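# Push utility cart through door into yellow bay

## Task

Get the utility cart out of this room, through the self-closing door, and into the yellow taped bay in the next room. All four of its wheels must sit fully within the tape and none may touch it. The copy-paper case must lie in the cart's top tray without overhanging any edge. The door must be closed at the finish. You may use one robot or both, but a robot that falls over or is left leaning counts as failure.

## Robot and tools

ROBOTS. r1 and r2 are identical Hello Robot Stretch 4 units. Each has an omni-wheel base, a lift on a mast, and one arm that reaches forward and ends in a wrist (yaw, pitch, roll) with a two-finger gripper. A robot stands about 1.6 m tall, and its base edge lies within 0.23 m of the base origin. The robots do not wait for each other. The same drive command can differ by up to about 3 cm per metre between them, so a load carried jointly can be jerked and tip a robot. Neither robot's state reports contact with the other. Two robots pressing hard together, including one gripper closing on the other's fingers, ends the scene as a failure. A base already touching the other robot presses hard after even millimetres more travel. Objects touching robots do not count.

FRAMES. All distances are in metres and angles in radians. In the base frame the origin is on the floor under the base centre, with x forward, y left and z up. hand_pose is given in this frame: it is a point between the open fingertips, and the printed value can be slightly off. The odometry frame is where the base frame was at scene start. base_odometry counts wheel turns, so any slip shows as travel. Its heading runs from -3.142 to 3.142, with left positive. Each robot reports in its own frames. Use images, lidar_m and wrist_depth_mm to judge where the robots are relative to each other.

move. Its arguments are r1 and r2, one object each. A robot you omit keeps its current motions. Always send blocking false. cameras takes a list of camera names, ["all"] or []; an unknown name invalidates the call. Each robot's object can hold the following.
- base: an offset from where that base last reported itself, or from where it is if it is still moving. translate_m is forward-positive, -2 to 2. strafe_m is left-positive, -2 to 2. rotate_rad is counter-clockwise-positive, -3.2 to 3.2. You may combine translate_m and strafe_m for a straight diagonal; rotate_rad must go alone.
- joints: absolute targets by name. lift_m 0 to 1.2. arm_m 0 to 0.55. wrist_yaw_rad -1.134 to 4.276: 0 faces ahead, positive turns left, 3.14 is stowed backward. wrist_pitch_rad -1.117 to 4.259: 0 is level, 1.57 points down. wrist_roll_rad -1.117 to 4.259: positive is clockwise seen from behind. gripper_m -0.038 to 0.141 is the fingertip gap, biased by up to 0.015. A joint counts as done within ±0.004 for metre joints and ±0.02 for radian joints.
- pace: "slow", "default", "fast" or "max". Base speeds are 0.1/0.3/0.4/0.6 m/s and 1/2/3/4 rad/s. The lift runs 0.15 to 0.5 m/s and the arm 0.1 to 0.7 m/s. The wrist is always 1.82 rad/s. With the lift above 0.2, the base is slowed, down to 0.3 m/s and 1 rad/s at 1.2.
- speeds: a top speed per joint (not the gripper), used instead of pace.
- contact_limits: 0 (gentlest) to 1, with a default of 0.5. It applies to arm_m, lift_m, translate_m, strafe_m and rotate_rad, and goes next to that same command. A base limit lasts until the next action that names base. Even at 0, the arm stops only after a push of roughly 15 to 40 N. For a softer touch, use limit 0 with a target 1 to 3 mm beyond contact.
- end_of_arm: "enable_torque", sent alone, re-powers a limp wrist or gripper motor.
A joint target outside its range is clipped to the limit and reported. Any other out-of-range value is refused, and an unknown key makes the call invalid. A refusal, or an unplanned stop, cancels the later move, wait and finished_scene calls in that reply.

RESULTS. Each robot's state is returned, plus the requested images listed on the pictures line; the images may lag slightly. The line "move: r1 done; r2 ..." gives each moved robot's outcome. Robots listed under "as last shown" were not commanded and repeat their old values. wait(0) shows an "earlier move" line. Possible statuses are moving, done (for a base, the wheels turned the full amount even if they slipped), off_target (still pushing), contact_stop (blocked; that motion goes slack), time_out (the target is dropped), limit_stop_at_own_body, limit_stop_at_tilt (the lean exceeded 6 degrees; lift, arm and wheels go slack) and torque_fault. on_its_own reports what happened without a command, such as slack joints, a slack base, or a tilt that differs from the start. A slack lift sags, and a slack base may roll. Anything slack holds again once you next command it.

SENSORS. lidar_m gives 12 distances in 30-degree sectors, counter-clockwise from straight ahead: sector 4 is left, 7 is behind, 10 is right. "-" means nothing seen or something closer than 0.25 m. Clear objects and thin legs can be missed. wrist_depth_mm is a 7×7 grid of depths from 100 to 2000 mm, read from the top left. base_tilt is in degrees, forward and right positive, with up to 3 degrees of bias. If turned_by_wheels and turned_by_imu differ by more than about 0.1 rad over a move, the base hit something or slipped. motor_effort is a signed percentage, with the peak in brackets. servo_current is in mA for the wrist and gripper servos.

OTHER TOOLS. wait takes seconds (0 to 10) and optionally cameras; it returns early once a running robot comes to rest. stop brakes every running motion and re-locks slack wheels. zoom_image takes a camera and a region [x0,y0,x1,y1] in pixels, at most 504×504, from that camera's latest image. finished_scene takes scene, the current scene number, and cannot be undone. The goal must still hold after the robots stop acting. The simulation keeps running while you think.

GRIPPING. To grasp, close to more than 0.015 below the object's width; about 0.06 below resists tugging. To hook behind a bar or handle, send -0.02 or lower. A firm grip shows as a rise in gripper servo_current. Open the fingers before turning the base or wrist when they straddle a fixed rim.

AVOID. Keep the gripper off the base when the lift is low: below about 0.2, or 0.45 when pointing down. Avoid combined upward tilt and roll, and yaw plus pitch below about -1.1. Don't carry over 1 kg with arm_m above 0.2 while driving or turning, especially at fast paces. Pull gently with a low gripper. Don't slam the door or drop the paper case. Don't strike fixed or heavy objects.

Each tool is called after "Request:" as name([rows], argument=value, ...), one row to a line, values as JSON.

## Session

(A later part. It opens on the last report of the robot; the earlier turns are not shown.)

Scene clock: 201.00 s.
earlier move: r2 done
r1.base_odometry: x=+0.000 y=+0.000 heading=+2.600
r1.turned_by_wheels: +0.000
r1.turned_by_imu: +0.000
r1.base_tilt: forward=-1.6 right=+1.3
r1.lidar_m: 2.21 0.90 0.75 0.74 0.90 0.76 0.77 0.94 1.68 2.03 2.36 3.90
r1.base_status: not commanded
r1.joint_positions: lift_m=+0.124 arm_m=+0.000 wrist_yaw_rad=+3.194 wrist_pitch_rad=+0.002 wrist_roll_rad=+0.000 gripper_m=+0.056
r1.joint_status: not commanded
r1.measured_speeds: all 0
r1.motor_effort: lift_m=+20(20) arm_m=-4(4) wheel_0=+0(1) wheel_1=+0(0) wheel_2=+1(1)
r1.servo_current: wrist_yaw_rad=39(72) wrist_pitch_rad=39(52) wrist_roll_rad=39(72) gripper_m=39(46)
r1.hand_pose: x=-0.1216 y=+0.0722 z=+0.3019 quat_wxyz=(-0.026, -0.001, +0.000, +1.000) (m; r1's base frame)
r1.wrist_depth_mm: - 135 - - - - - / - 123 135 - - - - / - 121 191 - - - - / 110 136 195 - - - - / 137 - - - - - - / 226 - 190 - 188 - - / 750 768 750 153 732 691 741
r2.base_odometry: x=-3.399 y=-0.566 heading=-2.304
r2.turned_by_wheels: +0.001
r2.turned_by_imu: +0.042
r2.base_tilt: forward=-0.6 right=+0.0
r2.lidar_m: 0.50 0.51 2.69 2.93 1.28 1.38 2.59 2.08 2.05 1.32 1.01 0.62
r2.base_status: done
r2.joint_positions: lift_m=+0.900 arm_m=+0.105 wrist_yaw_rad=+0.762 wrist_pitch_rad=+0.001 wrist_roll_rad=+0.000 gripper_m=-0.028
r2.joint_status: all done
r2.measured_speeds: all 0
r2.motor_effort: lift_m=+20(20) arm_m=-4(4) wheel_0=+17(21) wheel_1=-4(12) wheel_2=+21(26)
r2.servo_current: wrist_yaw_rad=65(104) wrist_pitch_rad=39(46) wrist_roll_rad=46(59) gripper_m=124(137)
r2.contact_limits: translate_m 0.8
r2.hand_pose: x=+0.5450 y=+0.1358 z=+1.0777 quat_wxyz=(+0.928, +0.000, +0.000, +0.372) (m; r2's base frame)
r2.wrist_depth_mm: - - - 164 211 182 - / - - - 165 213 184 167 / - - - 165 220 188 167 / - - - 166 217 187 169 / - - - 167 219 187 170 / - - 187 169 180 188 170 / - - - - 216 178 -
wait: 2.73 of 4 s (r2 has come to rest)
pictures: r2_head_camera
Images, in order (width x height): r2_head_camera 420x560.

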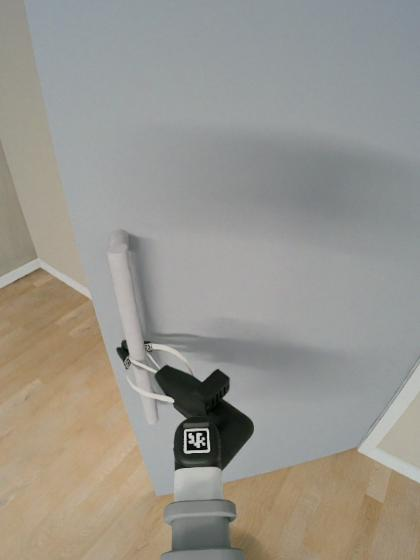

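Request:
move(blocking=false, r2={"base":{"translate_m":-0.135,"strafe_m":-0.148},"contact_limits":{"translate_m":0.8},"joints":{"wrist_yaw_rad":0.95},"speeds":{"wrist_yaw_rad":0.11},"pace":"slow"})

Request:
wait(seconds=4, cameras=["r2_head_camera"])

Request:
move(blocking=false, r2={"base":{"translate_m":-0.125,"strafe_m":-0.175},"contact_limits":{"translate_m":0.8},"joints":{"wrist_yaw_rad":1.15},"speeds":{"wrist_yaw_rad":0.11},"pace":"slow"})

Request:
wait(seconds=4, cameras=["r2_head_camera", "r2_head_left_camera", "r1_head_camera"])

Scene clock: 211.20 s.
move: r2 moving
r1: as last shown
r1.lidar_m: 2.20 0.85 0.76 0.74 0.91 0.77 0.77 0.91 1.64 2.02 2.39 3.91
r1.servo_current: wrist_yaw_rad=52(65) wrist_pitch_rad=46(46) wrist_roll_rad=59(65) gripper_m=39(46)
r1.wrist_depth_mm: - 135 - - - - - / - 123 135 - - - - / - 121 191 - - - - / 110 136 195 - - - - / 137 - - - - - - / 226 - 191 - 187 - - / 759 750 750 153 732 683 732
r2.base_odometry: x=-3.400 y=-0.554 heading=-2.302
r2.turned_by_wheels: +0.002
r2.turned_by_imu: +0.006
r2.base_tilt: forward=-0.6 right=+0.0
r2.lidar_m: 0.50 0.53 2.68 2.98 1.28 1.45 2.59 2.06 2.04 1.33 1.03 0.64
r2.base_status: translate_m moving; strafe_m moving
r2.joint_positions: lift_m=+0.900 arm_m=+0.105 wrist_yaw_rad=+0.804 wrist_pitch_rad=+0.001 wrist_roll_rad=+0.000 gripper_m=-0.028
r2.joint_status: wrist_yaw_rad moving
r2.measured_speeds: translate_m=-0.033 strafe_m=-0.040 rotate_rad=+0.004 lift_m=+0.000 arm_m=+0.000 wrist_yaw_rad=+0.116 wrist_pitch_rad=+0.000 wrist_roll_rad=+0.000
r2.motor_effort: lift_m=+20(20) arm_m=-4(4) wheel_0=+13(20) wheel_1=-9(11) wheel_2=+21(23)
r2.servo_current: wrist_yaw_rad=52(85) wrist_pitch_rad=39(46) wrist_roll_rad=39(52) gripper_m=124(124)
r2.contact_limits: translate_m 0.8
r2.hand_pose: x=+0.5390 y=+0.1470 z=+1.0777 quat_wxyz=(+0.920, +0.000, +0.000, +0.391) (m; r2's base frame)
r2.wrist_depth_mm: - - - 163 212 182 - / - - - 165 213 183 166 / - - - 165 216 189 166 / - - - 168 218 186 168 / - - - 166 220 186 169 / - - 187 167 181 187 169 / - - - - 216 181 -
pictures: none

Scene clock: 214.00 s.
earlier move: r2 done
r1.base_odometry: x=+0.000 y=+0.000 heading=+2.600
r1.turned_by_wheels: +0.000
r1.turned_by_imu: +0.000
r1.base_tilt: forward=-1.6 right=+1.2
r1.lidar_m: 2.21 0.89 0.76 0.76 0.91 0.77 0.76 0.92 1.67 2.03 2.38 3.92
r1.base_status: not commanded
r1.joint_positions: lift_m=+0.124 arm_m=+0.000 wrist_yaw_rad=+3.194 wrist_pitch_rad=+0.002 wrist_roll_rad=+0.000 gripper_m=+0.056
r1.joint_status: not commanded
r1.measured_speeds: all 0
r1.motor_effort: lift_m=+20(20) arm_m=-4(4) wheel_0=-1(1) wheel_1=+0(0) wheel_2=+1(1)
r1.servo_current: wrist_yaw_rad=52(72) wrist_pitch_rad=39(52) wrist_roll_rad=59(65) gripper_m=39(46)
r1.hand_pose: x=-0.1216 y=+0.0722 z=+0.3019 quat_wxyz=(-0.026, -0.001, +0.000, +1.000) (m; r1's base frame)
r1.wrist_depth_mm: - 135 - - - - - / - 123 135 - - - - / - 121 191 - - - - / 110 136 195 - - - - / 137 - - - - - - / 227 - 190 - 187 - - / 750 741 750 153 741 691 741
r2.base_odometry: x=-3.419 y=-0.367 heading=-2.302
r2.turned_by_wheels: +0.000
r2.turned_by_imu: +0.140
r2.base_tilt: forward=-0.7 right=+0.0
r2.lidar_m: 0.54 0.47 2.86 1.71 1.32 3.74 2.19 1.87 1.90 1.16 0.96 0.63
r2.base_status: done
r2.joint_positions: lift_m=+0.900 arm_m=+0.105 wrist_yaw_rad=+0.962 wrist_pitch_rad=+0.001 wrist_roll_rad=+0.000 gripper_m=-0.028
r2.joint_status: all done
r2.measured_speeds: all 0
r2.motor_effort: lift_m=+20(20) arm_m=-4(4) wheel_0=+13(26) wheel_1=+0(11) wheel_2=+12(25)
r2.servo_current: wrist_yaw_rad=65(98) wrist_pitch_rad=39(46) wrist_roll_rad=46(65) gripper_m=117(124)
r2.contact_limits: translate_m 0.8
r2.hand_pose: x=+0.5125 y=+0.1866 z=+1.0777 quat_wxyz=(+0.887, +0.000, +0.000, +0.463) (m; r2's base frame)
r2.wrist_depth_mm: - - - 163 208 175 - / - - - 164 211 173 155 / - - - 165 218 175 - / - - - 167 215 175 - / - - - 167 216 176 - / - - 186 167 182 181 - / - - - - 212 168 -
wait: 2.80 of 4 s (r2 has come to rest)
pictures: r2_head_camera
Images, in order (width x height): r2_head_camera 420x560.

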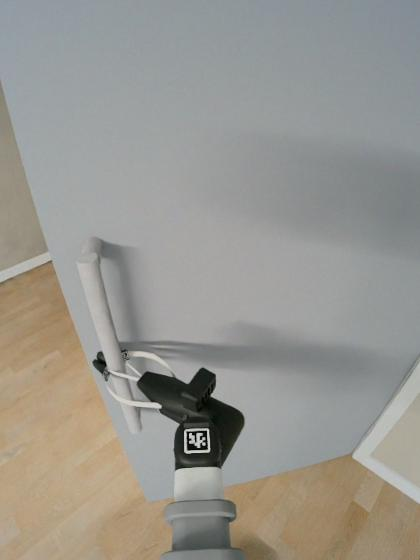

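Scene clock: 214.50 s.
move: r2 moving
r1: as last shown
r1.base_tilt: forward=-1.6 right=+1.3
r1.lidar_m: 2.21 0.89 0.75 0.74 0.88 0.77 0.77 0.92 1.65 2.02 2.39 3.92
r1.servo_current: wrist_yaw_rad=33(59) wrist_pitch_rad=39(46) wrist_roll_rad=46(59) gripper_m=46(46)
r1.wrist_depth_mm: - 135 - - - - - / - 123 135 - - - - / - 121 191 - - - - / 110 136 195 - - - - / 137 - - - - - - / 227 - 190 - 188 - - / 750 759 759 153 741 683 741
r2.base_odometry: x=-3.422 y=-0.355 heading=-2.299
r2.turned_by_wheels: +0.002
r2.turned_by_imu: +0.004
r2.base_tilt: forward=-0.6 right=+0.0
r2.lidar_m: 0.53 0.49 2.87 1.68 1.36 3.71 2.17 1.88 1.88 1.18 0.99 0.61
r2.base_status: translate_m moving; strafe_m moving
r2.joint_positions: lift_m=+0.900 arm_m=+0.105 wrist_yaw_rad=+1.002 wrist_pitch_rad=+0.001 wrist_roll_rad=+0.000 gripper_m=-0.028
r2.joint_status: wrist_yaw_rad moving
r2.measured_speeds: translate_m=-0.028 strafe_m=-0.039 rotate_rad=-0.001 lift_m=+0.000 arm_m=+0.000 wrist_yaw_rad=+0.114 wrist_pitch_rad=+0.000 wrist_roll_rad=+0.000
r2.motor_effort: lift_m=+20(20) arm_m=-4(4) wheel_0=+17(18) wheel_1=-6(11) wheel_2=+19(21)
r2.servo_current: wrist_yaw_rad=98(98) wrist_pitch_rad=39(46) wrist_roll_rad=46(52) gripper_m=117(117)
r2.contact_limits: translate_m 0.8
r2.hand_pose: x=+0.5050 y=+0.1958 z=+1.0777 quat_wxyz=(+0.877, +0.000, +0.000, +0.480) (m; r2's base frame)
r2.wrist_depth_mm: - - - 163 209 171 - / - - - 165 211 172 154 / - - - 164 213 174 - / - - - 168 216 175 - / - - - 167 216 175 - / - - 185 167 181 176 - / - - - - 212 167 -
pictures: none

Scene clock: 217.50 s.
earlier move: r2 done
r1.base_odometry: x=+0.000 y=+0.000 heading=+2.600
r1.turned_by_wheels: +0.000
r1.turned_by_imu: +0.000
r1.base_tilt: forward=-1.6 right=+1.3
r1.lidar_m: 2.21 0.87 0.74 0.75 0.90 0.78 0.78 0.93 1.67 2.05 2.39 3.91
r1.base_status: not commanded
r1.joint_positions: lift_m=+0.124 arm_m=+0.000 wrist_yaw_rad=+3.194 wrist_pitch_rad=+0.002 wrist_roll_rad=+0.000 gripper_m=+0.056
r1.joint_status: not commanded
r1.measured_speeds: all 0
r1.motor_effort: lift_m=+20(20) arm_m=-4(4) wheel_0=-1(1) wheel_1=+0(0) wheel_2=+1(1)
r1.servo_current: wrist_yaw_rad=65(65) wrist_pitch_rad=39(52) wrist_roll_rad=46(65) gripper_m=46(52)
r1.hand_pose: x=-0.1216 y=+0.0722 z=+0.3019 quat_wxyz=(-0.026, -0.001, +0.000, +1.000) (m; r1's base frame)
r1.wrist_depth_mm: - 135 - - - - - / - 123 135 - - - - / - 121 191 - - - - / 110 136 195 - - - - / 137 - - - - - - / 226 - 190 - 189 - - / 750 750 750 153 741 683 741
r2.base_odometry: x=-3.466 y=-0.158 heading=-2.300
r2.turned_by_wheels: +0.000
r2.turned_by_imu: +0.237
r2.base_tilt: forward=-0.6 right=+0.0
r2.lidar_m: 0.51 0.47 3.11 1.49 1.72 2.53 1.81 1.74 1.32 0.95 0.79 0.55
r2.base_status: done
r2.joint_positions: lift_m=+0.900 arm_m=+0.105 wrist_yaw_rad=+1.158 wrist_pitch_rad=+0.001 wrist_roll_rad=+0.000 gripper_m=-0.028
r2.joint_status: all done
r2.measured_speeds: all 0
r2.motor_effort: lift_m=+20(20) arm_m=-4(4) wheel_0=+14(26) wheel_1=-4(11) wheel_2=+12(26)
r2.servo_current: wrist_yaw_rad=65(98) wrist_pitch_rad=46(46) wrist_roll_rad=52(65) gripper_m=117(124)
r2.contact_limits: translate_m 0.8
r2.hand_pose: x=+0.4716 y=+0.2292 z=+1.0777 quat_wxyz=(+0.837, +0.000, +0.000, +0.547) (m; r2's base frame)
r2.wrist_depth_mm: - - - 163 211 155 - / - - - 163 214 155 - / - - - 164 217 163 - / - - - 166 229 158 136 / 1464 - - 167 230 160 - / - - 186 166 180 160 - / - - - - 211 143 -
wait: 3.00 of 4 s (r2 has come to rest)
pictures: r1_head_camera, r2_head_camera, r2_head_left_camera
Images, in order (width x height): r1_head_camera 420x560, r2_head_camera 420x560, r2_head_left_camera 420x672.

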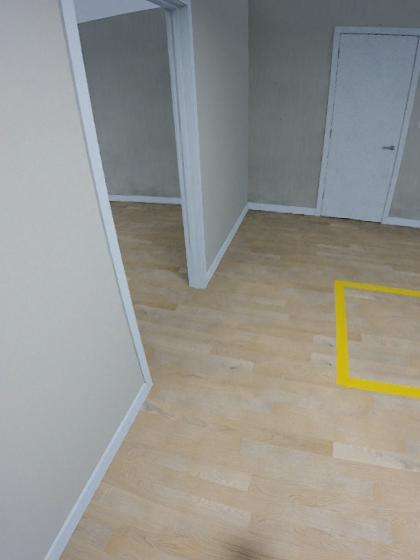

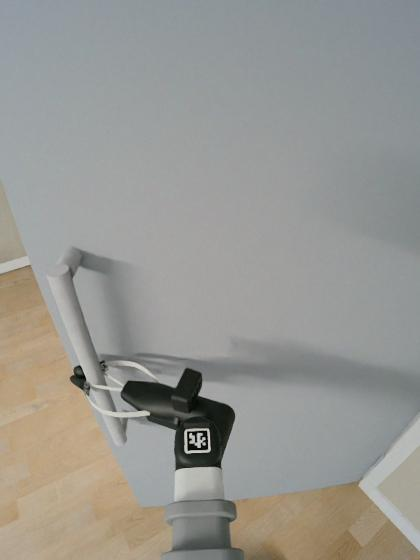

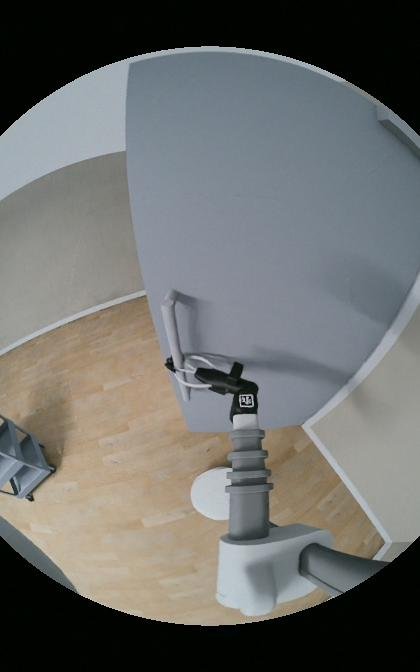

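Request:
move(blocking=false, r2={"base":{"translate_m":-0.1,"strafe_m":-0.08},"contact_limits":{"translate_m":0.8},"joints":{"wrist_yaw_rad":1.3},"speeds":{"wrist_yaw_rad":0.11},"pace":"slow"})

Request:
wait(seconds=4)

Request:
move(blocking=false, r2={"base":{"translate_m":-0.1,"strafe_m":-0.08},"contact_limits":{"translate_m":0.8},"joints":{"wrist_yaw_rad":1.42},"speeds":{"wrist_yaw_rad":0.11},"pace":"slow"})

Request:
wait(seconds=4, cameras=["r2_head_camera", "r2_head_left_camera", "r2_head_right_camera"])

Scene clock: 231.07 s.
move: r2 moving
r1: as last shown
r1.lidar_m: 2.21 0.86 0.76 0.75 0.90 0.76 0.73 0.93 1.66 2.04 2.39 3.91
r1.motor_effort: lift_m=+20(20) arm_m=-4(4) wheel_0=+0(1) wheel_1=+0(0) wheel_2=+1(1)
r1.servo_current: wrist_yaw_rad=59(59) wrist_pitch_rad=46(46) wrist_roll_rad=52(52) gripper_m=39(46)
r1.wrist_depth_mm: - 135 - - - - - / - 123 135 - - - - / - 121 191 - - - - / 110 136 195 - - - - / 137 - - - - - - / 227 - 190 - 187 - - / 741 750 759 153 741 683 741
r2.base_odometry: x=-3.466 y=-0.145 heading=-2.298
r2.turned_by_wheels: +0.002
r2.turned_by_imu: +0.005
r2.base_tilt: forward=-0.6 right=+0.0
r2.lidar_m: 0.49 0.46 3.14 1.51 1.72 2.51 1.79 1.73 1.27 0.93 0.77 0.52
r2.base_status: translate_m moving; strafe_m moving
r2.joint_positions: lift_m=+0.900 arm_m=+0.105 wrist_yaw_rad=+1.197 wrist_pitch_rad=+0.001 wrist_roll_rad=+0.000 gripper_m=-0.028
r2.joint_status: wrist_yaw_rad moving
r2.measured_speeds: translate_m=-0.041 strafe_m=-0.033 rotate_rad=+0.003 lift_m=+0.000 arm_m=+0.000 wrist_yaw_rad=+0.120 wrist_pitch_rad=+0.000 wrist_roll_rad=+0.000
r2.motor_effort: lift_m=+20(20) arm_m=-4(4) wheel_0=+9(18) wheel_1=-12(12) wheel_2=+21(22)
r2.servo_current: wrist_yaw_rad=20(72) wrist_pitch_rad=39(46) wrist_roll_rad=46(52) gripper_m=124(124)
r2.contact_limits: translate_m 0.8
r2.hand_pose: x=+0.4626 y=+0.2366 z=+1.0777 quat_wxyz=(+0.826, +0.000, +0.000, +0.563) (m; r2's base frame)
r2.wrist_depth_mm: - - - 162 215 155 - / - - - 164 216 157 - / - - - 165 231 159 - / - - - 167 233 159 137 / 1464 - - 167 235 161 - / - - 184 169 181 161 - / 1336 - - - 213 149 -
pictures: none

Scene clock: 233.10 s.
earlier move: r2 done
r1.base_odometry: x=+0.000 y=+0.000 heading=+2.600
r1.turned_by_wheels: +0.000
r1.turned_by_imu: +0.000
r1.base_tilt: forward=-1.6 right=+1.3
r1.lidar_m: 2.21 0.88 0.75 0.75 0.89 0.77 0.77 0.92 1.66 2.03 2.39 3.89
r1.base_status: not commanded
r1.joint_positions: lift_m=+0.124 arm_m=+0.000 wrist_yaw_rad=+3.194 wrist_pitch_rad=+0.002 wrist_roll_rad=+0.000 gripper_m=+0.056
r1.joint_status: not commanded
r1.measured_speeds: all 0
r1.motor_effort: lift_m=+20(20) arm_m=-4(4) wheel_0=-1(1) wheel_1=+0(1) wheel_2=+1(1)
r1.servo_current: wrist_yaw_rad=52(65) wrist_pitch_rad=39(46) wrist_roll_rad=46(65) gripper_m=39(46)
r1.hand_pose: x=-0.1216 y=+0.0722 z=+0.3019 quat_wxyz=(-0.026, -0.001, +0.000, +1.000) (m; r1's base frame)
r1.wrist_depth_mm: - 135 - - - - - / - 123 135 - - - - / - 121 191 - - - - / 110 136 195 - - - - / 137 - - - - - - / 226 - 190 - 187 - - / 741 750 750 154 732 699 741
r2.base_odometry: x=-3.460 y=-0.031 heading=-2.298
r2.turned_by_wheels: +0.000
r2.turned_by_imu: +0.085
r2.base_tilt: forward=-0.7 right=+0.0
r2.lidar_m: 0.47 0.43 3.32 1.56 4.74 2.19 1.70 1.62 1.14 0.88 0.80 0.51
r2.base_status: done
r2.joint_positions: lift_m=+0.900 arm_m=+0.105 wrist_yaw_rad=+1.307 wrist_pitch_rad=+0.001 wrist_roll_rad=+0.000 gripper_m=-0.028
r2.joint_status: all done
r2.measured_speeds: all 0
r2.motor_effort: lift_m=+20(20) arm_m=-4(4) wheel_0=+14(26) wheel_1=-2(12) wheel_2=+12(26)
r2.servo_current: wrist_yaw_rad=52(85) wrist_pitch_rad=39(46) wrist_roll_rad=33(59) gripper_m=117(124)
r2.contact_limits: translate_m 0.8
r2.hand_pose: x=+0.4356 y=+0.2556 z=+1.0777 quat_wxyz=(+0.794, +0.000, +0.000, +0.608) (m; r2's base frame)
r2.wrist_depth_mm: - - - 162 215 148 - / - - - 163 216 150 - / - - - 165 220 152 - / - - - 167 224 153 - / - 1576 - 167 224 154 125 / - - 185 167 180 154 130 / - 144 - - 213 135 -
wait: 2.03 of 4 s (r2 has come to rest)
pictures: none

Scene clock: 233.60 s.
move: r2 moving
r1: as last shown
r1.lidar_m: 2.21 0.89 0.74 0.75 0.88 0.76 0.76 0.92 1.65 2.04 2.41 3.90
r1.motor_effort: lift_m=+19(20) arm_m=-4(4) wheel_0=+0(1) wheel_1=+0(0) wheel_2=+1(1)
r1.servo_current: wrist_yaw_rad=46(65) wrist_pitch_rad=33(46) wrist_roll_rad=59(65) gripper_m=39(46)
r1.wrist_depth_mm: - 135 - - - - - / - 123 135 - - - - / - 121 190 - - - - / 110 136 194 - - - - / 137 - - - - - - / 226 - 190 - 187 - - / 750 759 759 153 732 683 741
r2.base_odometry: x=-3.459 y=-0.017 heading=-2.296
r2.turned_by_wheels: +0.002
r2.turned_by_imu: +0.006
r2.base_tilt: forward=-0.6 right=+0.0
r2.lidar_m: 0.48 0.45 3.35 1.56 4.61 2.12 1.68 1.62 1.13 0.89 0.77 0.53
r2.base_status: translate_m moving; strafe_m moving
r2.joint_positions: lift_m=+0.900 arm_m=+0.105 wrist_yaw_rad=+1.345 wrist_pitch_rad=+0.001 wrist_roll_rad=+0.000 gripper_m=-0.028
r2.joint_status: wrist_yaw_rad moving
r2.measured_speeds: translate_m=-0.043 strafe_m=-0.031 rotate_rad=-0.002 lift_m=+0.000 arm_m=+0.000 wrist_yaw_rad=+0.107 wrist_pitch_rad=+0.000 wrist_roll_rad=+0.000
r2.motor_effort: lift_m=+20(20) arm_m=-4(4) wheel_0=+16(16) wheel_1=-12(12) wheel_2=+21(21)
r2.servo_current: wrist_yaw_rad=33(78) wrist_pitch_rad=39(46) wrist_roll_rad=46(52) gripper_m=111(124)
r2.contact_limits: translate_m 0.8
r2.hand_pose: x=+0.4257 y=+0.2615 z=+1.0777 quat_wxyz=(+0.782, +0.000, +0.000, +0.623) (m; r2's base frame)
r2.wrist_depth_mm: - - - 163 221 150 - / - - - 164 211 152 - / - - - 166 227 154 - / - - - 165 230 155 - / - 1661 - 168 230 156 125 / - - 182 166 182 149 - / - 1464 - - 219 142 -
pictures: none

Scene clock: 235.60 s.
earlier move: r2 done
r1.base_odometry: x=+0.000 y=+0.000 heading=+2.600
r1.turned_by_wheels: +0.000
r1.turned_by_imu: +0.000
r1.base_tilt: forward=-1.6 right=+1.2
r1.lidar_m: 2.21 0.86 0.76 0.78 0.90 0.78 0.77 0.92 1.64 2.03 2.39 3.93
r1.base_status: not commanded
r1.joint_positions: lift_m=+0.124 arm_m=+0.000 wrist_yaw_rad=+3.194 wrist_pitch_rad=+0.002 wrist_roll_rad=+0.000 gripper_m=+0.056
r1.joint_status: not commanded
r1.measured_speeds: all 0
r1.motor_effort: lift_m=+19(20) arm_m=-4(4) wheel_0=-1(1) wheel_1=+0(0) wheel_2=+1(1)
r1.servo_current: wrist_yaw_rad=39(78) wrist_pitch_rad=39(52) wrist_roll_rad=59(65) gripper_m=33(46)
r1.hand_pose: x=-0.1216 y=+0.0722 z=+0.3019 quat_wxyz=(-0.026, -0.001, +0.000, +1.000) (m; r1's base frame)
r1.wrist_depth_mm: - 135 - - - - - / - 123 135 - - - - / - 121 191 - - - - / 110 136 195 - - - - / 137 - - - - - - / 226 - 190 - 187 - - / 750 750 750 153 732 683 750
r2.base_odometry: x=-3.453 y=+0.097 heading=-2.295
r2.turned_by_wheels: +0.000
r2.turned_by_imu: +0.105
r2.base_tilt: forward=-0.7 right=+0.0
r2.lidar_m: 0.44 0.43 1.95 1.66 3.51 1.90 1.58 1.57 0.99 0.82 0.72 0.49
r2.base_status: done
r2.joint_positions: lift_m=+0.900 arm_m=+0.105 wrist_yaw_rad=+1.422 wrist_pitch_rad=+0.001 wrist_roll_rad=+0.000 gripper_m=-0.028
r2.joint_status: all done
r2.measured_speeds: all 0
r2.motor_effort: lift_m=+20(20) arm_m=-4(4) wheel_0=+17(22) wheel_1=-5(12) wheel_2=+17(21)
r2.servo_current: wrist_yaw_rad=59(85) wrist_pitch_rad=39(46) wrist_roll_rad=39(59) gripper_m=111(124)
r2.contact_limits: translate_m 0.8
r2.hand_pose: x=+0.4051 y=+0.2723 z=+1.0777 quat_wxyz=(+0.758, +0.000, +0.000, +0.653) (m; r2's base frame)
r2.wrist_depth_mm: - - - 162 207 135 - / - - - 163 208 137 - / - - - 166 214 146 - / - - - 166 215 147 - / - - 1808 167 217 147 - / - - 185 167 179 140 - / - - - - 219 127 -
wait: 2.00 of 4 s (r2 has come to rest)
pictures: r2_head_camera, r2_head_left_camera, r2_head_right_camera
Images, in order (width x height): r2_head_camera 420x560, r2_head_left_camera 420x672, r2_head_right_camera 420x672.

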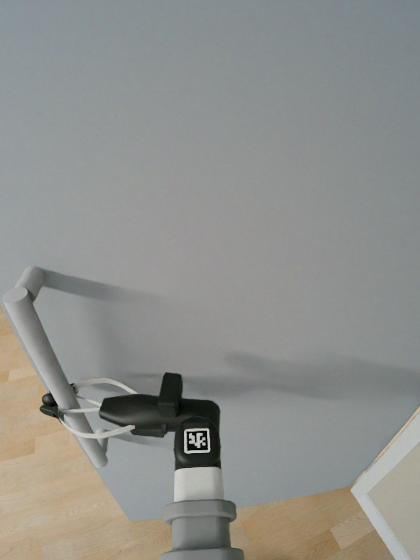

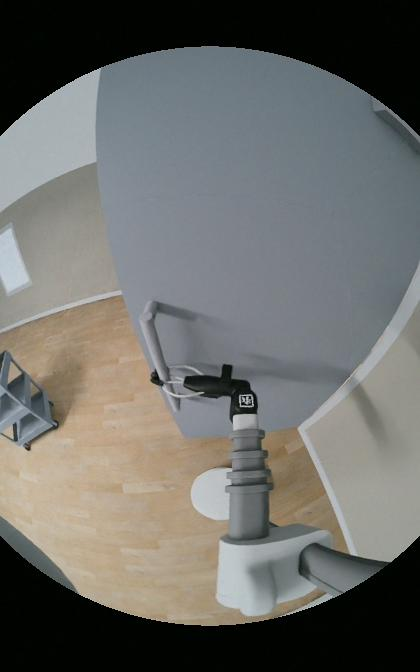

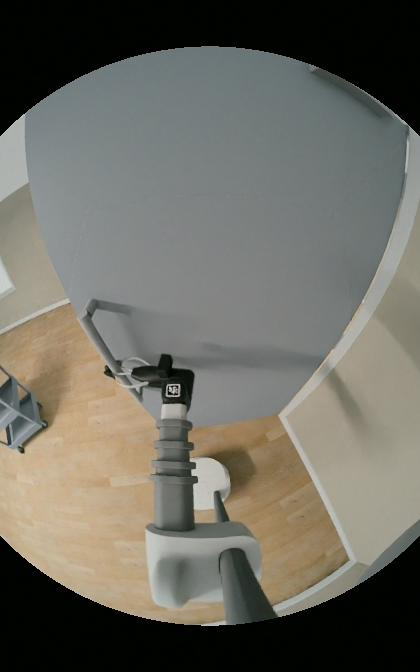

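Request:
move(blocking=false, r2={"base":{"translate_m":-0.09,"strafe_m":-0.075},"contact_limits":{"translate_m":0.8},"joints":{"wrist_yaw_rad":1.53},"speeds":{"wrist_yaw_rad":0.11},"pace":"slow"})

Request:
wait(seconds=3)

Request:
wait(seconds=1, cameras=["r2_head_camera", "r2_head_left_camera"])

Request:
move(blocking=false, r1={"base":{"translate_m":1.0}})

Request:
wait(seconds=6, cameras=["r1_head_camera", "r1_head_left_camera"])

Scene clock: 244.40 s.
move: r2 moving
r1: as last shown
r1.base_tilt: forward=-1.6 right=+1.3
r1.lidar_m: 2.22 0.88 0.76 0.73 0.90 0.77 0.77 0.92 1.67 2.02 2.37 3.92
r1.motor_effort: lift_m=+19(20) arm_m=-4(4) wheel_0=+0(1) wheel_1=+0(0) wheel_2=+1(1)
r1.servo_current: wrist_yaw_rad=33(59) wrist_pitch_rad=39(46) wrist_roll_rad=39(65) gripper_m=39(46)
r1.wrist_depth_mm: - 135 - - - - - / - 123 135 - - - - / - 121 191 - - - - / 110 136 195 - - - - / 137 - - - - - - / 228 - 191 - 187 - - / 750 759 759 154 732 683 732
r2.base_odometry: x=-3.453 y=+0.110 heading=-2.293
r2.turned_by_wheels: +0.002
r2.turned_by_imu: +0.013
r2.base_tilt: forward=-0.7 right=+0.0
r2.lidar_m: 0.42 0.42 1.92 1.66 3.37 1.88 1.56 1.52 0.99 0.81 0.74 0.52
r2.base_status: translate_m moving; strafe_m moving
r2.joint_positions: lift_m=+0.900 arm_m=+0.105 wrist_yaw_rad=+1.464 wrist_pitch_rad=+0.001 wrist_roll_rad=+0.000 gripper_m=-0.028
r2.joint_status: wrist_yaw_rad moving
r2.measured_speeds: translate_m=-0.037 strafe_m=-0.037 rotate_rad=+0.007 lift_m=+0.000 arm_m=+0.000 wrist_yaw_rad=+0.119 wrist_pitch_rad=+0.000 wrist_roll_rad=+0.000
r2.motor_effort: lift_m=+20(20) arm_m=-4(4) wheel_0=+17(19) wheel_1=-11(12) wheel_2=+19(20)
r2.servo_current: wrist_yaw_rad=65(72) wrist_pitch_rad=39(46) wrist_roll_rad=39(46) gripper_m=124(124)
r2.contact_limits: translate_m 0.8
r2.hand_pose: x=+0.3936 y=+0.2774 z=+1.0777 quat_wxyz=(+0.744, +0.000, +0.000, +0.668) (m; r2's base frame)
r2.wrist_depth_mm: - - - 163 212 151 - / - - - 164 215 138 - / - - - 166 220 147 - / - - - 165 222 148 - / - - - 166 224 149 - / - - 183 167 182 141 - / - - - - 226 - -
pictures: none

Scene clock: 246.30 s.
earlier move: r2 done
r1.base_odometry: x=+0.000 y=+0.000 heading=+2.600
r1.turned_by_wheels: +0.000
r1.turned_by_imu: +0.000
r1.base_tilt: forward=-1.6 right=+1.3
r1.lidar_m: 2.20 0.89 0.75 0.76 0.89 0.77 0.77 0.93 1.66 2.04 2.39 3.93
r1.base_status: not commanded
r1.joint_positions: lift_m=+0.124 arm_m=+0.000 wrist_yaw_rad=+3.194 wrist_pitch_rad=+0.002 wrist_roll_rad=+0.000 gripper_m=+0.056
r1.joint_status: not commanded
r1.measured_speeds: all 0
r1.motor_effort: lift_m=+19(20) arm_m=-4(4) wheel_0=-1(1) wheel_1=+0(0) wheel_2=+1(1)
r1.servo_current: wrist_yaw_rad=46(59) wrist_pitch_rad=46(52) wrist_roll_rad=33(65) gripper_m=46(46)
r1.hand_pose: x=-0.1216 y=+0.0722 z=+0.3019 quat_wxyz=(-0.026, -0.001, +0.000, +1.000) (m; r1's base frame)
r1.wrist_depth_mm: - 135 - - - - - / - 123 135 - - - - / - 121 191 - - - - / 110 136 195 - - - - / 137 - - - - - - / 226 - 190 - 187 - - / 750 750 759 153 741 683 741
r2.base_odometry: x=-3.450 y=+0.213 heading=-2.293
r2.turned_by_wheels: +0.000
r2.turned_by_imu: +0.111
r2.base_tilt: forward=-0.7 right=+0.0
r2.lidar_m: 0.44 0.42 1.73 1.77 2.68 1.69 1.51 1.39 0.85 0.77 0.66 0.46
r2.base_status: done
r2.joint_positions: lift_m=+0.900 arm_m=+0.105 wrist_yaw_rad=+1.530 wrist_pitch_rad=+0.001 wrist_roll_rad=+0.000 gripper_m=-0.028
r2.joint_status: all done
r2.measured_speeds: all 0
r2.motor_effort: lift_m=+20(20) arm_m=-4(4) wheel_0=+19(24) wheel_1=-6(12) wheel_2=+17(21)
r2.servo_current: wrist_yaw_rad=52(85) wrist_pitch_rad=33(52) wrist_roll_rad=46(59) gripper_m=111(124)
r2.contact_limits: translate_m 0.8
r2.hand_pose: x=+0.3749 y=+0.2846 z=+1.0777 quat_wxyz=(+0.721, +0.000, +0.000, +0.693) (m; r2's base frame)
r2.wrist_depth_mm: - - - 163 219 134 - / - - - 164 224 136 - / - - - 165 229 146 - / - - - 166 229 148 - / - - - 168 232 150 - / - - 184 170 179 140 - / - - - - 211 - -
wait: 1.90 of 3 s (r2 has come to rest)
pictures: none

Scene clock: 247.30 s.
r1.base_odometry: x=+0.000 y=+0.000 heading=+2.600
r1.turned_by_wheels: +0.000
r1.turned_by_imu: +0.000
r1.base_tilt: forward=-1.6 right=+1.2
r1.lidar_m: 2.20 0.88 0.76 0.74 0.88 0.77 0.77 0.93 1.67 2.03 2.39 3.92
r1.base_status: not commanded
r1.joint_positions: lift_m=+0.124 arm_m=+0.000 wrist_yaw_rad=+3.194 wrist_pitch_rad=+0.002 wrist_roll_rad=+0.000 gripper_m=+0.056
r1.joint_status: not commanded
r1.measured_speeds: all 0
r1.motor_effort: lift_m=+19(20) arm_m=-4(4) wheel_0=-1(1) wheel_1=+0(0) wheel_2=+1(1)
r1.servo_current: wrist_yaw_rad=52(59) wrist_pitch_rad=46(52) wrist_roll_rad=33(65) gripper_m=39(46)
r1.hand_pose: x=-0.1216 y=+0.0722 z=+0.3019 quat_wxyz=(-0.026, -0.001, +0.000, +1.000) (m; r1's base frame)
r1.wrist_depth_mm: - 135 - - - - - / - 123 135 - - - - / - 121 191 - - - - / 111 136 195 - - - - / 137 - - - - - - / 226 - 191 - 188 - - / 750 750 750 153 723 691 732
r2.base_odometry: x=-3.450 y=+0.213 heading=-2.293
r2.turned_by_wheels: +0.000
r2.turned_by_imu: +0.000
r2.base_tilt: forward=-0.6 right=+0.0
r2.lidar_m: 0.42 0.39 1.74 1.77 2.69 1.70 1.50 1.37 0.86 0.75 0.70 0.48
r2.base_status: done
r2.joint_positions: lift_m=+0.900 arm_m=+0.105 wrist_yaw_rad=+1.530 wrist_pitch_rad=+0.001 wrist_roll_rad=+0.000 gripper_m=-0.028
r2.joint_status: all done
r2.measured_speeds: all 0
r2.motor_effort: lift_m=+20(20) arm_m=-4(4) wheel_0=+19(24) wheel_1=-6(12) wheel_2=+17(21)
r2.servo_current: wrist_yaw_rad=52(85) wrist_pitch_rad=39(52) wrist_roll_rad=46(59) gripper_m=117(124)
r2.contact_limits: translate_m 0.8
r2.hand_pose: x=+0.3749 y=+0.2846 z=+1.0777 quat_wxyz=(+0.721, +0.000, +0.000, +0.693) (m; r2's base frame)
r2.wrist_depth_mm: - - - 163 219 134 - / - - - 164 224 136 - / - - - 165 227 138 - / - - - 165 229 149 - / - - - 168 233 150 - / - - 184 170 179 140 - / - - - - 212 - -
wait: 1.00 s; at rest by 0.27 s
pictures: r2_head_camera, r2_head_left_camera
Images, in order (width x height): r2_head_camera 420x560, r2_head_left_camera 420x672.

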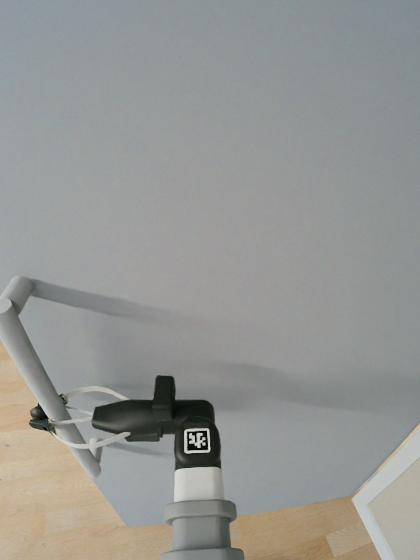

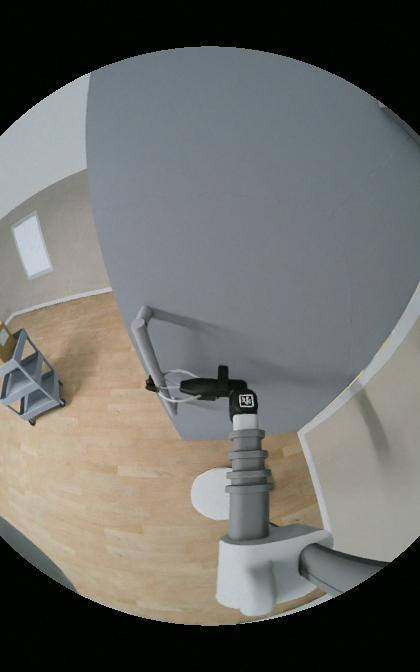

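Scene clock: 247.80 s.
move: r1 moving
r1.base_odometry: x=-0.027 y=+0.016 heading=+2.600
r1.turned_by_wheels: +0.000
r1.turned_by_imu: +0.000
r1.base_tilt: forward=-1.6 right=+1.3
r1.lidar_m: 2.19 0.85 0.73 0.74 0.89 0.78 0.81 0.94 1.73 2.06 2.39 3.89
r1.base_status: translate_m moving
r1.joint_positions: lift_m=+0.124 arm_m=+0.000 wrist_yaw_rad=+3.194 wrist_pitch_rad=+0.002 wrist_roll_rad=+0.000 gripper_m=+0.056
r1.joint_status: not commanded
r1.measured_speeds: translate_m=+0.121 strafe_m=+0.000 rotate_rad=-0.001 lift_m=+0.000 arm_m=+0.000 wrist_yaw_rad=+0.000 wrist_pitch_rad=+0.000 wrist_roll_rad=+0.000
r1.motor_effort: lift_m=+20(20) arm_m=-4(4) wheel_0=+7(8) wheel_1=+6(7) wheel_2=-8(9)
r1.servo_current: wrist_yaw_rad=52(52) wrist_pitch_rad=39(46) wrist_roll_rad=52(65) gripper_m=52(52)
r1.hand_pose: x=-0.1216 y=+0.0722 z=+0.3019 quat_wxyz=(-0.026, -0.001, +0.000, +1.000) (m; r1's base frame)
r1.wrist_depth_mm: - 135 - - - - - / - 122 145 - - - - / - 121 190 - - - - / 110 135 193 - - - - / 137 - - - - - - / 226 1008 191 - 187 - - / 759 759 750 788 732 683 750
r2: as last shown
r2.base_tilt: forward=-0.7 right=+0.0
r2.lidar_m: 0.43 0.41 1.74 1.77 2.73 1.69 1.51 1.40 0.86 0.75 0.66 0.47
r2.motor_effort: lift_m=+20(20) arm_m=-4(4) wheel_0=+19(20) wheel_1=-6(6) wheel_2=+17(17)
r2.servo_current: wrist_yaw_rad=46(52) wrist_pitch_rad=46(46) wrist_roll_rad=46(59) gripper_m=111(124)
r2.contact_limits: translate_m 0.8
r2.wrist_depth_mm: - - - 163 219 134 - / - - - 164 224 136 - / - - - 165 227 138 - / - - - 166 229 149 - / - - - 168 233 150 - / - - 184 170 179 140 - / - - - - 211 - -
pictures: none

Scene clock: 252.13 s.
earlier move: r1 done
r1.base_odometry: x=-0.857 y=+0.515 heading=+2.600
r1.turned_by_wheels: +0.000
r1.turned_by_imu: +0.000
r1.base_tilt: forward=-1.6 right=+1.3
r1.lidar_m: 1.23 3.47 0.46 0.47 0.55 1.06 1.74 2.08 2.30 2.32 2.71 2.96
r1.base_status: done
r1.joint_positions: lift_m=+0.124 arm_m=+0.000 wrist_yaw_rad=+3.194 wrist_pitch_rad=+0.002 wrist_roll_rad=+0.000 gripper_m=+0.056
r1.joint_status: not commanded
r1.measured_speeds: all 0
r1.motor_effort: lift_m=+19(20) arm_m=-4(4) wheel_0=+2(9) wheel_1=+2(8) wheel_2=+0(10)
r1.servo_current: wrist_yaw_rad=52(78) wrist_pitch_rad=39(46) wrist_roll_rad=46(72) gripper_m=46(52)
r1.hand_pose: x=-0.1216 y=+0.0722 z=+0.3019 quat_wxyz=(-0.026, -0.001, +0.000, +1.000) (m; r1's base frame)
r1.wrist_depth_mm: - 135 - - - - - / - 123 135 - - - - / - 121 192 - - - - / 111 136 207 - - - - / 216 - - 1661 - - - / 1025 1182 194 1182 187 1118 1008 / 741 768 759 788 778 768 759
r2.base_odometry: x=-3.450 y=+0.213 heading=-2.293
r2.turned_by_wheels: +0.000
r2.turned_by_imu: +0.001
r2.base_tilt: forward=-0.7 right=+0.0
r2.lidar_m: 0.44 0.39 1.75 1.77 2.70 1.68 1.50 1.42 0.88 0.75 0.68 0.46
r2.base_status: not commanded
r2.joint_positions: lift_m=+0.900 arm_m=+0.105 wrist_yaw_rad=+1.530 wrist_pitch_rad=+0.001 wrist_roll_rad=+0.000 gripper_m=-0.028
r2.joint_status: not commanded
r2.measured_speeds: all 0
r2.motor_effort: lift_m=+20(20) arm_m=-4(4) wheel_0=+19(20) wheel_1=-6(7) wheel_2=+17(17)
r2.servo_current: wrist_yaw_rad=39(65) wrist_pitch_rad=39(52) wrist_roll_rad=46(59) gripper_m=117(130)
r2.contact_limits: translate_m 0.8
r2.hand_pose: x=+0.3749 y=+0.2846 z=+1.0777 quat_wxyz=(+0.721, +0.000, +0.000, +0.693) (m; r2's base frame)
r2.wrist_depth_mm: - - - 163 219 134 - / - - - 164 224 136 - / - - - 165 227 138 - / - - - 165 229 149 - / - - - 168 231 150 - / - - 184 169 179 140 - / - - - - 211 - -
wait: 4.33 of 6 s (r1 has come to rest)
pictures: r1_head_camera, r1_head_left_camera
Images, in order (width x height): r1_head_camera 420x560, r1_head_left_camera 420x672.

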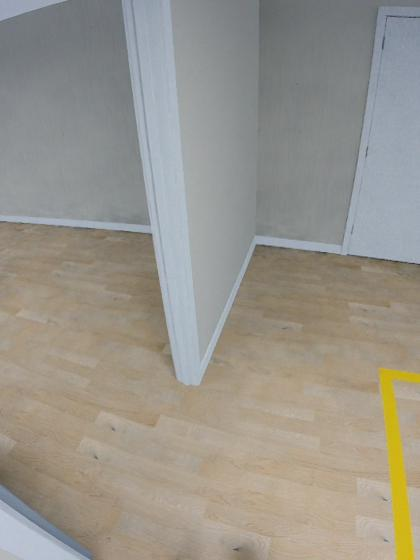

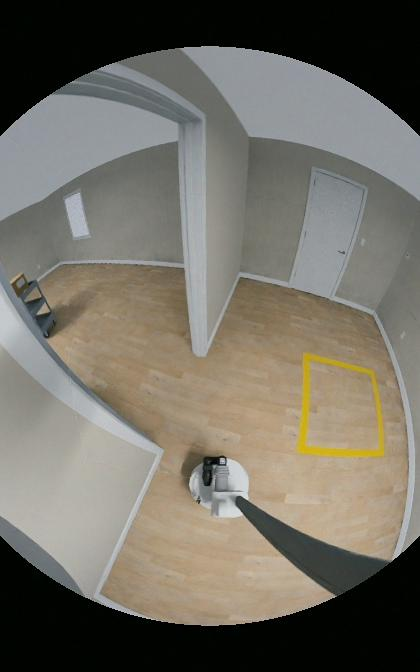

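Request:
move(blocking=false, r1={"base":{"rotate_rad":1.256}})

Request:
wait(seconds=4)

Request:
move(blocking=false, r1={"base":{"strafe_m":-0.52}})

Request:
wait(seconds=5, cameras=["r1_head_camera", "r1_head_left_camera"])

Scene clock: 263.00 s.
move: r1 moving
r1.base_odometry: x=-0.857 y=+0.515 heading=+2.853
r1.turned_by_wheels: +0.252
r1.turned_by_imu: +0.253
r1.base_tilt: forward=-1.6 right=+1.2
r1.lidar_m: 1.22 3.21 0.45 0.51 0.72 1.73 1.81 2.40 2.31 2.42 3.07 1.92
r1.base_status: rotate_rad moving
r1.joint_positions: lift_m=+0.124 arm_m=+0.000 wrist_yaw_rad=+3.194 wrist_pitch_rad=+0.002 wrist_roll_rad=+0.000 gripper_m=+0.056
r1.joint_status: not commanded
r1.measured_speeds: translate_m=+0.000 strafe_m=+0.001 rotate_rad=+0.979 lift_m=+0.000 arm_m=+0.000 wrist_yaw_rad=+0.000 wrist_pitch_rad=+0.000 wrist_roll_rad=+0.000
r1.motor_effort: lift_m=+19(20) arm_m=-4(4) wheel_0=-7(10) wheel_1=-7(8) wheel_2=-8(8)
r1.servo_current: wrist_yaw_rad=52(59) wrist_pitch_rad=39(46) wrist_roll_rad=46(78) gripper_m=52(52)
r1.hand_pose: x=-0.1216 y=+0.0722 z=+0.3019 quat_wxyz=(-0.026, -0.001, +0.000, +1.000) (m; r1's base frame)
r1.wrist_depth_mm: - 135 - - - - - / - 123 146 - - - - / - 121 192 - - - - / 110 136 206 - - - - / 216 - - - 1618 - - / 1008 1229 192 1182 187 1160 1118 / 759 750 768 788 778 768 750
r2: as last shown
r2.turned_by_imu: +0.000
r2.lidar_m: 0.42 0.41 1.74 1.75 2.71 1.68 1.51 1.39 0.84 0.76 0.69 0.45
r2.motor_effort: lift_m=+20(20) arm_m=-4(4) wheel_0=+20(20) wheel_1=-6(7) wheel_2=+17(17)
r2.servo_current: wrist_yaw_rad=39(59) wrist_pitch_rad=46(46) wrist_roll_rad=46(52) gripper_m=117(124)
r2.contact_limits: translate_m 0.8
r2.wrist_depth_mm: - - - 163 219 134 - / - - - 164 224 136 - / - - - 165 228 138 - / - - - 166 230 149 - / - - - 168 232 150 - / - - 184 170 179 140 - / - - - - 211 - -
pictures: none

Scene clock: 264.37 s.
earlier move: r1 done
r1.base_odometry: x=-0.857 y=+0.515 heading=-2.427
r1.turned_by_wheels: +1.003
r1.turned_by_imu: +1.009
r1.base_tilt: forward=-1.6 right=+1.3
r1.lidar_m: 0.47 0.49 0.69 1.70 1.78 2.36 2.28 2.39 3.12 2.38 1.21 4.09
r1.base_status: done
r1.joint_positions: lift_m=+0.124 arm_m=+0.000 wrist_yaw_rad=+3.194 wrist_pitch_rad=+0.002 wrist_roll_rad=+0.000 gripper_m=+0.056
r1.joint_status: not commanded
r1.measured_speeds: all 0
r1.motor_effort: lift_m=+20(20) arm_m=-4(4) wheel_0=-3(10) wheel_1=-1(9) wheel_2=-1(8)
r1.servo_current: wrist_yaw_rad=52(65) wrist_pitch_rad=46(52) wrist_roll_rad=46(78) gripper_m=46(52)
r1.hand_pose: x=-0.1216 y=+0.0722 z=+0.3019 quat_wxyz=(-0.026, -0.001, +0.000, +1.000) (m; r1's base frame)
r1.wrist_depth_mm: - 135 - - - - - / - 123 146 - - - - / - 121 191 - - - - / 111 136 205 - - - - / 216 - - - - - - / 1008 1205 194 1182 187 1118 1118 / 224 750 750 798 778 759 759
r2.base_odometry: x=-3.450 y=+0.213 heading=-2.293
r2.turned_by_wheels: +0.000
r2.turned_by_imu: +0.000
r2.base_tilt: forward=-0.7 right=+0.0
r2.lidar_m: 0.43 0.41 1.70 1.76 2.71 1.71 1.52 1.38 0.85 0.75 0.68 0.46
r2.base_status: not commanded
r2.joint_positions: lift_m=+0.900 arm_m=+0.105 wrist_yaw_rad=+1.530 wrist_pitch_rad=+0.001 wrist_roll_rad=+0.000 gripper_m=-0.028
r2.joint_status: not commanded
r2.measured_speeds: all 0
r2.motor_effort: lift_m=+20(20) arm_m=-4(4) wheel_0=+19(20) wheel_1=-6(7) wheel_2=+17(17)
r2.servo_current: wrist_yaw_rad=39(59) wrist_pitch_rad=39(46) wrist_roll_rad=52(59) gripper_m=111(124)
r2.contact_limits: translate_m 0.8
r2.hand_pose: x=+0.3749 y=+0.2846 z=+1.0777 quat_wxyz=(+0.721, +0.000, +0.000, +0.693) (m; r2's base frame)
r2.wrist_depth_mm: - - - 163 218 134 - / - - - 164 224 136 - / - - - 166 228 138 - / - - - 165 230 149 - / - - - 168 231 150 - / - - 184 170 179 140 - / - - - - 211 - -
wait: 1.37 of 4 s (r1 has come to rest)
pictures: none

Scene clock: 264.87 s.
move: r1 moving
r1.base_odometry: x=-0.881 y=+0.543 heading=-2.427
r1.turned_by_wheels: +0.000
r1.turned_by_imu: +0.000
r1.base_tilt: forward=-1.6 right=+1.3
r1.lidar_m: 0.46 0.51 0.69 1.71 1.82 2.40 2.27 2.40 3.10 2.41 1.21 4.05
r1.base_status: strafe_m moving
r1.joint_positions: lift_m=+0.124 arm_m=+0.000 wrist_yaw_rad=+3.194 wrist_pitch_rad=+0.002 wrist_roll_rad=+0.000 gripper_m=+0.056
r1.joint_status: not commanded
r1.measured_speeds: translate_m=+0.000 strafe_m=-0.141 rotate_rad=+0.001 lift_m=+0.000 arm_m=+0.000 wrist_yaw_rad=+0.000 wrist_pitch_rad=+0.000 wrist_roll_rad=+0.000
r1.motor_effort: lift_m=+19(20) arm_m=-4(4) wheel_0=+9(9) wheel_1=-11(12) wheel_2=+1(2)
r1.servo_current: wrist_yaw_rad=39(52) wrist_pitch_rad=39(46) wrist_roll_rad=59(59) gripper_m=39(52)
r1.hand_pose: x=-0.1216 y=+0.0722 z=+0.3019 quat_wxyz=(-0.026, -0.001, +0.000, +1.000) (m; r1's base frame)
r1.wrist_depth_mm: - 135 - - - - - / - 123 146 - - - - / - 121 191 - - - - / 111 135 206 - - - - / 217 - - - - - - / 1008 1229 192 1182 187 1160 1118 / 225 750 759 788 788 750 759
r2: as last shown
r2.lidar_m: 0.43 0.41 1.73 1.76 2.73 1.69 1.50 1.36 0.87 0.74 0.67 0.44
r2.motor_effort: lift_m=+20(20) arm_m=-4(4) wheel_0=+19(20) wheel_1=-6(6) wheel_2=+17(17)
r2.servo_current: wrist_yaw_rad=46(46) wrist_pitch_rad=39(46) wrist_roll_rad=52(52) gripper_m=111(117)
r2.contact_limits: translate_m 0.8
r2.wrist_depth_mm: - - - 163 219 134 - / - - - 165 224 136 - / - - - 165 227 138 - / - - - 166 230 148 - / - - - 168 232 149 - / - - 185 170 179 140 - / - - - - 212 - -
pictures: none

Scene clock: 267.43 s.
earlier move: r1 done
r1.base_odometry: x=-1.198 y=+0.908 heading=-2.427
r1.turned_by_wheels: +0.000
r1.turned_by_imu: -0.003
r1.base_tilt: forward=-1.6 right=+1.3
r1.lidar_m: 1.30 0.65 0.71 1.76 2.32 2.39 2.22 2.35 2.62 2.48 0.79 0.82
r1.base_status: done
r1.joint_positions: lift_m=+0.124 arm_m=+0.000 wrist_yaw_rad=+3.194 wrist_pitch_rad=+0.002 wrist_roll_rad=+0.000 gripper_m=+0.056
r1.joint_status: not commanded
r1.measured_speeds: all 0
r1.motor_effort: lift_m=+20(20) arm_m=-4(4) wheel_0=+1(12) wheel_1=+0(12) wheel_2=+0(2)
r1.servo_current: wrist_yaw_rad=52(72) wrist_pitch_rad=46(52) wrist_roll_rad=52(59) gripper_m=46(52)
r1.hand_pose: x=-0.1216 y=+0.0722 z=+0.3019 quat_wxyz=(-0.026, -0.001, +0.000, +1.000) (m; r1's base frame)
r1.wrist_depth_mm: - 135 - - - - - / - 120 142 - - - - / - 123 165 - - - - / 110 135 211 - - - - / 215 - - - - - - / 991 1205 194 1182 187 1138 1098 / 741 750 750 153 788 750 750
r2.base_odometry: x=-3.450 y=+0.213 heading=-2.293
r2.turned_by_wheels: +0.000
r2.turned_by_imu: +0.000
r2.base_tilt: forward=-0.6 right=+0.0
r2.lidar_m: 0.40 0.41 1.76 1.76 2.69 1.68 1.50 1.38 0.82 0.74 0.70 0.49
r2.base_status: not commanded
r2.joint_positions: lift_m=+0.900 arm_m=+0.105 wrist_yaw_rad=+1.530 wrist_pitch_rad=+0.001 wrist_roll_rad=+0.000 gripper_m=-0.028
r2.joint_status: not commanded
r2.measured_speeds: all 0
r2.motor_effort: lift_m=+20(20) arm_m=-3(4) wheel_0=+19(20) wheel_1=-6(7) wheel_2=+17(17)
r2.servo_current: wrist_yaw_rad=52(59) wrist_pitch_rad=26(46) wrist_roll_rad=39(59) gripper_m=111(124)
r2.contact_limits: translate_m 0.8
r2.hand_pose: x=+0.3749 y=+0.2846 z=+1.0777 quat_wxyz=(+0.721, +0.000, +0.000, +0.693) (m; r2's base frame)
r2.wrist_depth_mm: - - - 163 220 134 - / - - - 164 224 136 - / - - - 165 228 138 - / - - - 165 229 148 - / - - - 168 231 149 - / - - 183 170 179 140 - / - - - - 212 - -
wait: 2.57 of 5 s (r1 has come to rest)
pictures: r1_head_camera, r1_head_left_camera
Images, in order (width x height): r1_head_camera 420x560, r1_head_left_camera 420x672.

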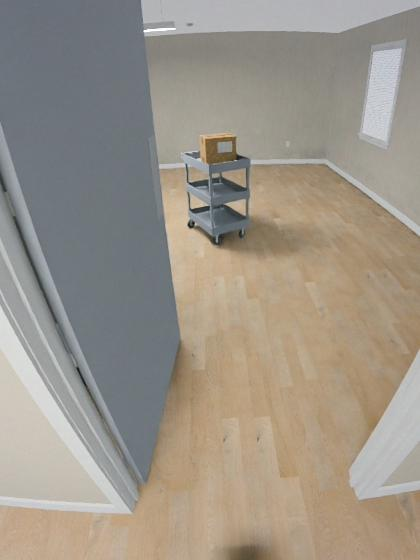

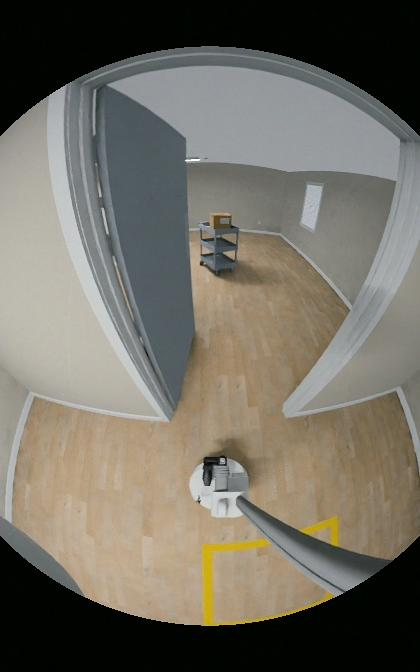

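Request:
zoom_image(camera="r1_head_camera", region=[150, 110, 300, 260])

Scaled by 3.360 from the camera's 420x560 image, which has a finer 600x800 frame.

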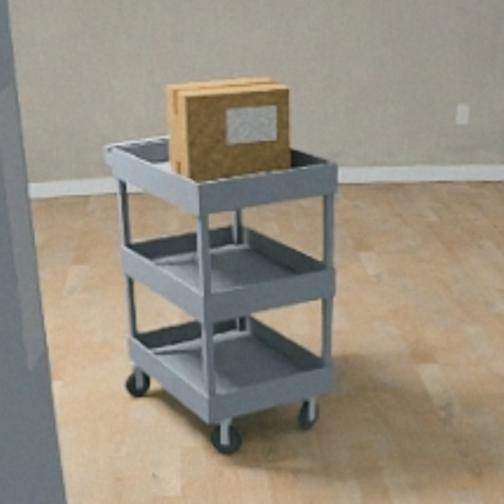

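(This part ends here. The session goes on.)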